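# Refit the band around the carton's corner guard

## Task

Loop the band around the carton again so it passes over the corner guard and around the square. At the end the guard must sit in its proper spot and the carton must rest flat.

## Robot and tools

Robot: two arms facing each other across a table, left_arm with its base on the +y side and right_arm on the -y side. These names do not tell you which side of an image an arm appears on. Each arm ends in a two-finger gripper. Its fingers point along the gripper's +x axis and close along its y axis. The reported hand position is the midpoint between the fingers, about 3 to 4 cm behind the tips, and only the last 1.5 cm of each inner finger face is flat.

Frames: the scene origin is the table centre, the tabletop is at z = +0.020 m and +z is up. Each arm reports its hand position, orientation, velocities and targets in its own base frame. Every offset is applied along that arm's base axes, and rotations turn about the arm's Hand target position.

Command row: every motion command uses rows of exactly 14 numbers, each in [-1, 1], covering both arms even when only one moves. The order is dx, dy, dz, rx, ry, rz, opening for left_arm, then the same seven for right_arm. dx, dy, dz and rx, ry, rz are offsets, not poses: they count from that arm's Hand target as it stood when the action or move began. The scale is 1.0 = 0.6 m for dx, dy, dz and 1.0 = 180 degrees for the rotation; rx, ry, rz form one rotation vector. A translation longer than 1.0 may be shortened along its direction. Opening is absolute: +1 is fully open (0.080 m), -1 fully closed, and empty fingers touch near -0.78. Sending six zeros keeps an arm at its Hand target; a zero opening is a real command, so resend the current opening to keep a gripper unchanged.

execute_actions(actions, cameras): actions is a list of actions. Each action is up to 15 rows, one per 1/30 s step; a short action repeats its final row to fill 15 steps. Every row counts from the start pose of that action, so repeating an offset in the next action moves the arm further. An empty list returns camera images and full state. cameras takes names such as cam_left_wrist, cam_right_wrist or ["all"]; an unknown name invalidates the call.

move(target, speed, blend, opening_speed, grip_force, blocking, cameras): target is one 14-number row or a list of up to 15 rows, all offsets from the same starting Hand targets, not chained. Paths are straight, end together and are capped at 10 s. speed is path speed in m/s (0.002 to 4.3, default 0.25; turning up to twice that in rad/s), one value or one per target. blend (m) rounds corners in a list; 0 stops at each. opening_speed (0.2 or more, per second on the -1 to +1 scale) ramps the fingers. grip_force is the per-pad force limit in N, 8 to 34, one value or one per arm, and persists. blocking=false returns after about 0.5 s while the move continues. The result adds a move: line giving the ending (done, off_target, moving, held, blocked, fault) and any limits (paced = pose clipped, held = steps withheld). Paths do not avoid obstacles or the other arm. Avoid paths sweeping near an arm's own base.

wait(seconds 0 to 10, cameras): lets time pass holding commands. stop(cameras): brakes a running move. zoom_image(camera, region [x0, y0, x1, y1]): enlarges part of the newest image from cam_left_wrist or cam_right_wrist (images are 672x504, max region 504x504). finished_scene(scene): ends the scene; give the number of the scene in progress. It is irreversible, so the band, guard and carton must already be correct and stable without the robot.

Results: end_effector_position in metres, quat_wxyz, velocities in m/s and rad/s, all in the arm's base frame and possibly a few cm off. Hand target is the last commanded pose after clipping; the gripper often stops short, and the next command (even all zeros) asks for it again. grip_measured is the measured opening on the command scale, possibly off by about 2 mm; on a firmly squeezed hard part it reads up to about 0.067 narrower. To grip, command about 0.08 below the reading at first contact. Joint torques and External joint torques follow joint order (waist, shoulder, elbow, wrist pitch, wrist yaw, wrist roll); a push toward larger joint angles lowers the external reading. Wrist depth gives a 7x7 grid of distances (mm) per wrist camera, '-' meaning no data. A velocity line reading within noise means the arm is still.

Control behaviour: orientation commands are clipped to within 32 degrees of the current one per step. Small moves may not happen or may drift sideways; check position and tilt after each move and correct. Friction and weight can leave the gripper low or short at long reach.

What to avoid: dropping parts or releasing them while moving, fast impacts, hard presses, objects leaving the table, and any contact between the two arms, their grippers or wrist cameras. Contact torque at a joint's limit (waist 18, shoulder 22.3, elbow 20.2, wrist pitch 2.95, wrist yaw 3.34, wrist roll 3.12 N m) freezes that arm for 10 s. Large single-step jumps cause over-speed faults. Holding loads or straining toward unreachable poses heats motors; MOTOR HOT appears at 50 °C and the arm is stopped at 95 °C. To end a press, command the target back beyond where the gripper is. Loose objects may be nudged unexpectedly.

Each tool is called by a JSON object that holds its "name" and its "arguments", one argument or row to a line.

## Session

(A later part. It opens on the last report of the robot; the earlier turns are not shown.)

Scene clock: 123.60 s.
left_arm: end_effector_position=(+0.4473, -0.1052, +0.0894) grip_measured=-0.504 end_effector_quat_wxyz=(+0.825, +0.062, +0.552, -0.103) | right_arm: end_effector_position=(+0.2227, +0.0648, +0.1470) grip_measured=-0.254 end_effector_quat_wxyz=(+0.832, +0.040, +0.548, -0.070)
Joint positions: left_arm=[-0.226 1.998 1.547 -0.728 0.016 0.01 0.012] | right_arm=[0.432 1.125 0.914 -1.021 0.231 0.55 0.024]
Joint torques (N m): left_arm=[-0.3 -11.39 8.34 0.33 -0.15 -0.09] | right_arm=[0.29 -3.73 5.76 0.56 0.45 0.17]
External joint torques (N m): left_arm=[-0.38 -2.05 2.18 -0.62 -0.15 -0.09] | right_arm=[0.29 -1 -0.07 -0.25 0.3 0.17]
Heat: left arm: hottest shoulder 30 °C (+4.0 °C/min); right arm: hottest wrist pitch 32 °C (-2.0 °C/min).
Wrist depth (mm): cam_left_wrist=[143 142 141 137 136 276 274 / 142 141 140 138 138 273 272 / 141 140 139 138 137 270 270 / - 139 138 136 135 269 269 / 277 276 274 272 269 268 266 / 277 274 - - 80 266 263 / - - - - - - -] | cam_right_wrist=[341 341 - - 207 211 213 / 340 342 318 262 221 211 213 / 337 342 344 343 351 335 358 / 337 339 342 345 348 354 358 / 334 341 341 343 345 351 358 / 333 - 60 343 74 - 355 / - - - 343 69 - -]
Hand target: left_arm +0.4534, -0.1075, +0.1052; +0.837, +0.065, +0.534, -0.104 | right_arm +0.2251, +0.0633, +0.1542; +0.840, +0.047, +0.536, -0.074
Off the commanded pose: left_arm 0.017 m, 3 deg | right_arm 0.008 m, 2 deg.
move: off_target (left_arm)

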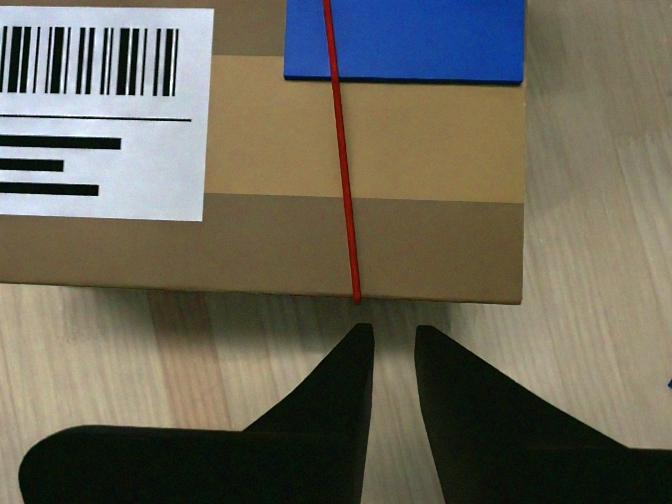

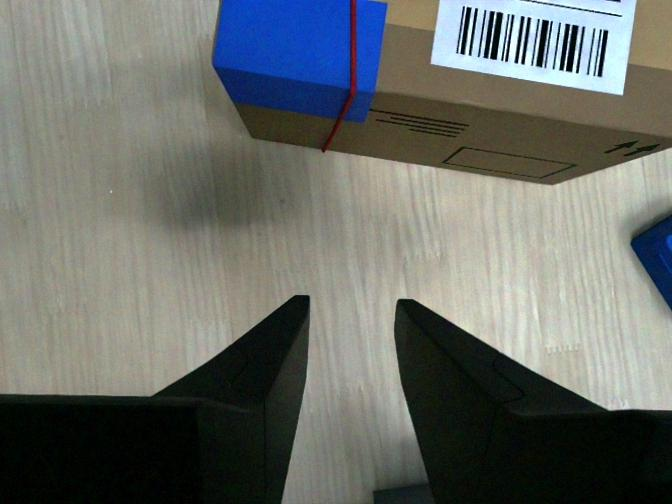

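{"name": "move", "arguments": {
  "target": [-0.25,0,0.2,0,0,0,-0.25,0.178,-0.033,-0.118,0,0,0,-0.25],
  "cameras": ["all"],
  "speed": 0.25
}}

Scene clock: 130.67 s.
left_arm: end_effector_position=(+0.3028, -0.1098, +0.2185) grip_measured=-0.254 end_effector_quat_wxyz=(+0.830, +0.064, +0.544, -0.107) | right_arm: end_effector_position=(+0.3212, +0.0430, +0.0734) grip_measured=-0.254 end_effector_quat_wxyz=(+0.829, +0.040, +0.553, -0.075)
Joint positions: left_arm=[-0.365 1.451 1.422 -1.131 -0.038 -0.11 0.024] | right_arm=[0.205 1.536 0.923 -0.592 0.155 0.342 0.024]
Joint torques (N m): left_arm=[-0.3 -6.31 6.57 0.35 -0.25 -0.09] | right_arm=[-0.13 -4.61 7.25 1.6 -0.04 -0.12]
External joint torques (N m): left_arm=[-0.28 -1.12 0.44 -0.63 -0.23 -0.09] | right_arm=[-0.1 0.72 1.67 0.74 -0.14 -0.12]
Motor temperatures (°C): left_arm=[27 32 30 29 26 25] | right_arm=[24 25 31 33 27 25]
Heat: left arm: hottest shoulder 32 °C (+6.0 °C/min); right arm: hottest wrist pitch 33 °C (-1.0 °C/min).
Wrist depth (mm): cam_left_wrist=[290 286 286 283 420 418 409 / 426 310 304 300 414 414 405 / 423 422 415 413 409 406 402 / 416 414 410 407 406 401 396 / 410 410 407 399 399 395 391 / 406 406 - 394 - - 387 / - - - 391 - - -] | cam_right_wrist=[260 125 126 127 129 131 132 / 262 126 127 127 129 131 132 / 262 - - 125 129 131 133 / 262 - - - 129 130 132 / 261 263 83 267 128 132 132 / 261 - 60 268 74 - 277 / - - - 268 69 - -]
Hand target: left_arm +0.3034, -0.1075, +0.2252; +0.837, +0.065, +0.534, -0.104 | right_arm +0.3319, +0.0435, +0.0834; +0.840, +0.047, +0.536, -0.074
Off the commanded pose: left_arm 0.007 m, 1 deg | right_arm 0.015 m, 2 deg.
move: off_target (right_arm)

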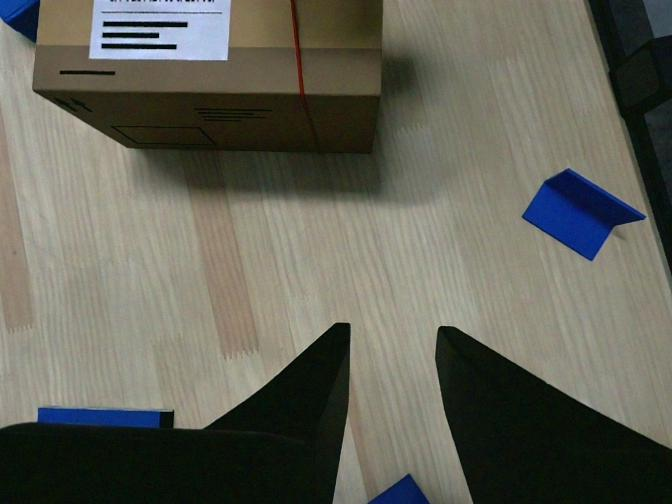

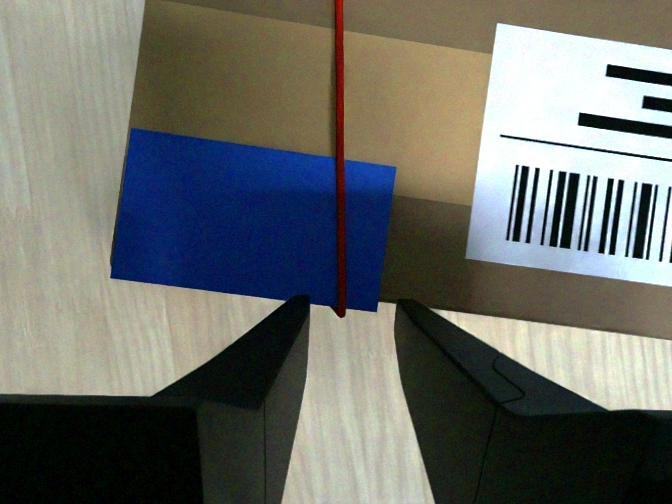

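{"name": "move", "arguments": {
  "target": [
    [0,0,0,0,0,0,-0.25,-0.003,0.004,-0.035,0,0,0,-0.25],
    [0,0,0,0,0,0,-0.25,-0.003,0.004,-0.048,0,0,0,-0.25],
    [0,0,0,0,0,0,-0.25,-0.003,0.004,-0.048,0,0,0,-1]
  ],
  "cameras": ["cam_right_wrist"],
  "speed": [0.08,0.025,0.05],
  "opening_speed": 0.8
}}

Scene clock: 139.07 s.
left_arm: end_effector_position=(+0.3028, -0.1098, +0.2185) grip_measured=-0.254 end_effector_quat_wxyz=(+0.830, +0.064, +0.544, -0.107) | right_arm: end_effector_position=(+0.3314, +0.0431, +0.0582) grip_measured=-0.757 end_effector_quat_wxyz=(+0.841, +0.046, +0.534, -0.075)
Joint positions: left_arm=[-0.365 1.451 1.422 -1.131 -0.038 -0.11 0.024] | right_arm=[0.2 1.573 0.877 -0.465 0.159 0.343 0.001]
Joint torques (N m): left_arm=[-0.31 -6.31 6.58 0.35 -0.25 -0.08] | right_arm=[0.11 -4.07 3.23 1.35 0.14 0.23]
External joint torques (N m): left_arm=[-0.27 -1.13 0.49 -0.62 -0.23 -0.08] | right_arm=[0.07 1.4 -2.23 0.43 0.05 0.23]
Heat: left arm: hottest shoulder 32 °C (+6.1 °C/min); right arm: hottest wrist pitch 33 °C (+0.0 °C/min).
Wrist depth (mm): cam_left_wrist=[288 287 284 282 422 418 407 / 425 311 304 300 414 411 405 / 424 419 416 413 409 404 401 / 418 414 411 408 404 397 399 / 412 409 404 404 401 397 391 / 408 405 - 392 - - 387 / - - - 391 - - -] | cam_right_wrist=[257 115 117 117 118 119 120 / 254 115 115 116 117 118 119 / 251 - - 115 117 117 118 / 250 - - 110 115 116 117 / 247 245 - 95 114 115 116 / 245 249 - - - 255 258 / - - - - - - -]
Hand target: left_arm +0.3034, -0.1075, +0.2252; +0.837, +0.065, +0.534, -0.104 | right_arm +0.3301, +0.0459, +0.0546; +0.840, +0.047, +0.536, -0.074
Off the commanded pose: left_arm 0.007 m, 1 deg | right_arm 0.005 m, 0 deg.
move: done
Images, in order (width x height): cam_right_wrist 672x504.

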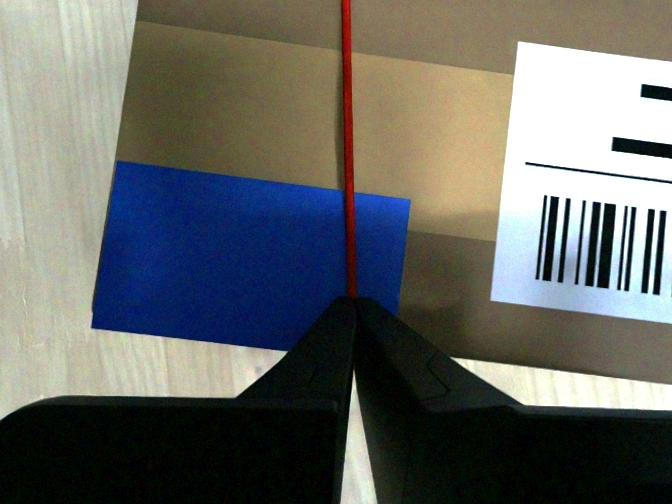

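{"name": "move", "arguments": {
  "target": [
    [0,0,0,0,0,0,-0.25,-0.022,0,0.058,0,0,0,-1],
    [0,0,0,0,0,0,-0.25,-0.009,0.042,0.058,0,0,0,-1],
    [0,0,0,0,0,0,-0.25,0.013,0.042,0.006,0,0,0,-1],
    [0,0,0,0,0,0,-0.25,0.013,0.042,0.006,0,0,0,-0.5],
    [0,0,0,0,0,0,-0.25,-0.015,0.042,0.1,0,0,0,-0.5]
  ],
  "cameras": ["all"],
  "speed": [0.08,0.08,0.08,0.05,0.15],
  "blend": [0.008,0.008,0,0,0],
  "opening_speed": 0.6
}}

Scene clock: 147.23 s.
left_arm: end_effector_position=(+0.3028, -0.1098, +0.2185) grip_measured=-0.254 end_effector_quat_wxyz=(+0.830, +0.064, +0.544, -0.107) | right_arm: end_effector_position=(+0.3136, +0.0713, +0.1011) grip_measured=-0.503 end_effector_quat_wxyz=(+0.828, +0.038, +0.554, -0.071)
Joint positions: left_arm=[-0.365 1.451 1.422 -1.131 -0.038 -0.11 0.024] | right_arm=[0.311 1.505 1.012 -0.73 0.188 0.435 0.012]
Joint torques (N m): left_arm=[-0.32 -6.3 6.56 0.35 -0.26 -0.09] | right_arm=[0.17 -6.09 7.2 0.64 0.29 0.21]
External joint torques (N m): left_arm=[-0.29 -1.06 0.45 -0.62 -0.23 -0.09] | right_arm=[0.12 -0.83 1.45 -0.21 0.18 0.21]
Heat: left arm: hottest shoulder 31 °C (+6.1 °C/min); right arm: hottest wrist pitch 33 °C (-1.0 °C/min).
Wrist depth (mm): cam_left_wrist=[291 287 284 282 419 416 411 / 426 309 305 301 414 409 409 / 425 418 417 413 409 405 403 / 416 413 407 407 406 401 396 / 413 409 405 403 398 396 393 / 409 408 - 394 - - 385 / - - - 391 - - -] | cam_right_wrist=[289 290 154 155 158 159 161 / 288 290 154 156 157 159 161 / 288 291 - 153 159 159 161 / 287 291 294 295 299 159 161 / 288 291 292 296 301 305 306 / 288 - - - - 306 307 / - - - 297 - - -]
Hand target: left_arm +0.3034, -0.1075, +0.2252; +0.837, +0.065, +0.534, -0.104 | right_arm +0.3211, +0.0711, +0.1146; +0.840, +0.047, +0.536, -0.074
Off the commanded pose: left_arm 0.007 m, 1 deg | right_arm 0.015 m, 3 deg.
move: off_target (right_arm)

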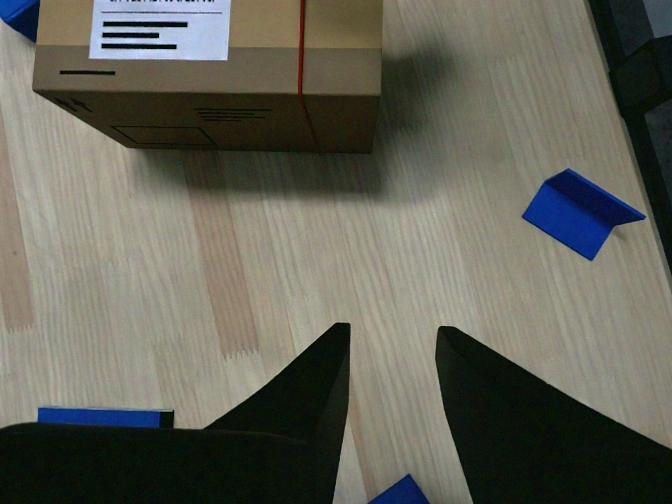

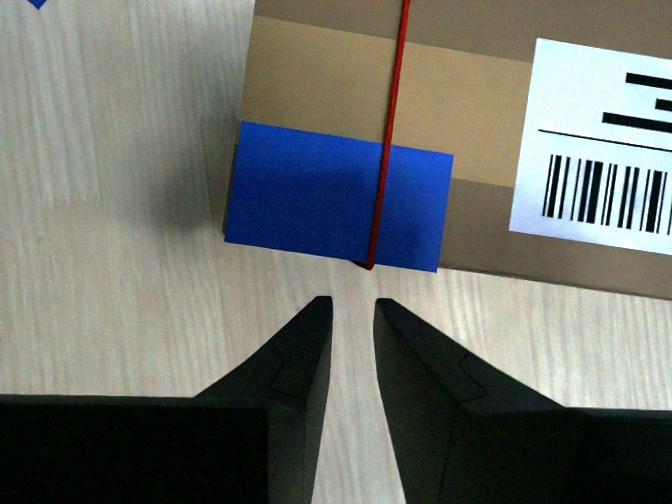

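{"name": "move", "arguments": {
  "target": [-0.05,0,0,0,0,0,-0.25,-0.22,0,0.1,0,0,0,-0.25],
  "cameras": ["all"],
  "speed": 0.3
}}

Scene clock: 151.07 s.
left_arm: end_effector_position=(+0.2755, -0.1102, +0.2226) grip_measured=-0.254 end_effector_quat_wxyz=(+0.833, +0.064, +0.540, -0.106) | right_arm: end_effector_position=(+0.1869, +0.0723, +0.1679) grip_measured=-0.254 end_effector_quat_wxyz=(+0.833, +0.039, +0.548, -0.071)
Joint positions: left_arm=[-0.41 1.354 1.356 -1.154 -0.058 -0.151 0.024] | right_arm=[0.578 1.03 0.952 -1.192 0.28 0.693 0.024]
Joint torques (N m): left_arm=[-0.2 -6.04 4.75 0.36 -0.27 -0.09] | right_arm=[0.31 -2.76 5.84 0.57 0.46 0.21]
External joint torques (N m): left_arm=[-0.21 -1.64 -1.27 -0.61 -0.22 -0.09] | right_arm=[0.31 -0.74 0.07 -0.22 0.29 0.21]
Heat: left arm: hottest shoulder 31 °C (+6.1 °C/min); right arm: hottest wrist pitch 33 °C (+0.0 °C/min).
Wrist depth (mm): cam_left_wrist=[296 295 291 291 432 427 419 / 438 368 359 380 423 419 421 / 429 427 422 419 417 416 413 / 423 419 414 413 412 409 402 / 414 412 409 404 404 401 396 / 405 409 - 397 - - 391 / - - - 392 - - -] | cam_right_wrist=[359 363 364 - 231 233 236 / 359 361 365 339 308 286 379 / 355 357 365 369 372 376 383 / 354 360 362 368 373 372 383 / 357 358 361 366 372 377 379 / 354 - 60 366 74 - 379 / - - - 347 69 - -]
Hand target: left_arm +0.2734, -0.1075, +0.2252; +0.837, +0.065, +0.534, -0.104 | right_arm +0.1891, +0.0711, +0.1746; +0.840, +0.047, +0.536, -0.074
Off the commanded pose: left_arm 0.004 m, 1 deg | right_arm 0.007 m, 2 deg.
move: done

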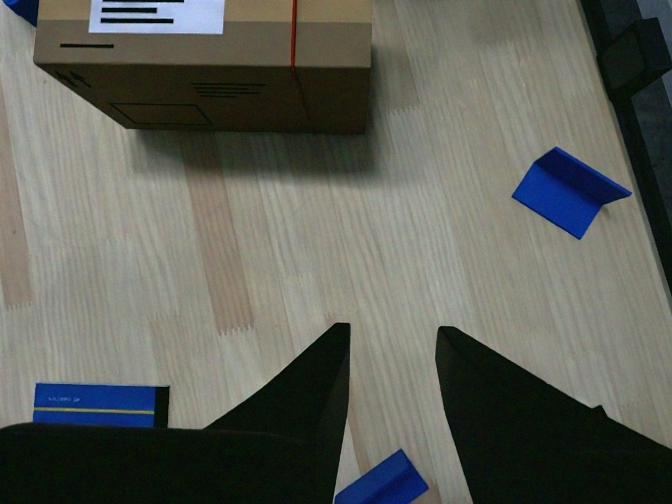

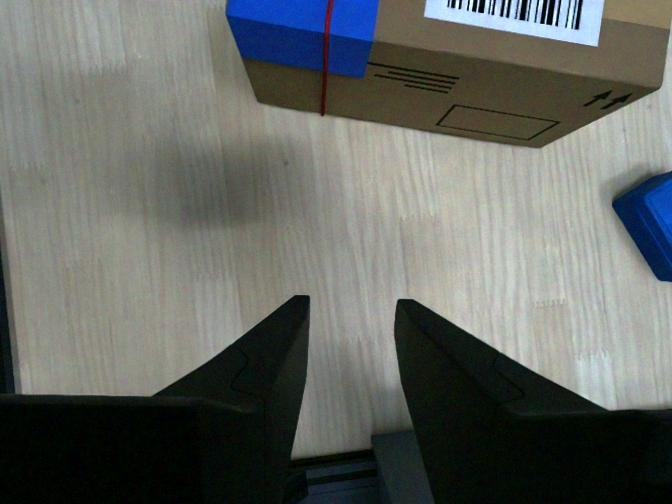

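{"name": "finished_scene", "arguments": {
  "scene": 1
}}

The scene is finished: the task was done.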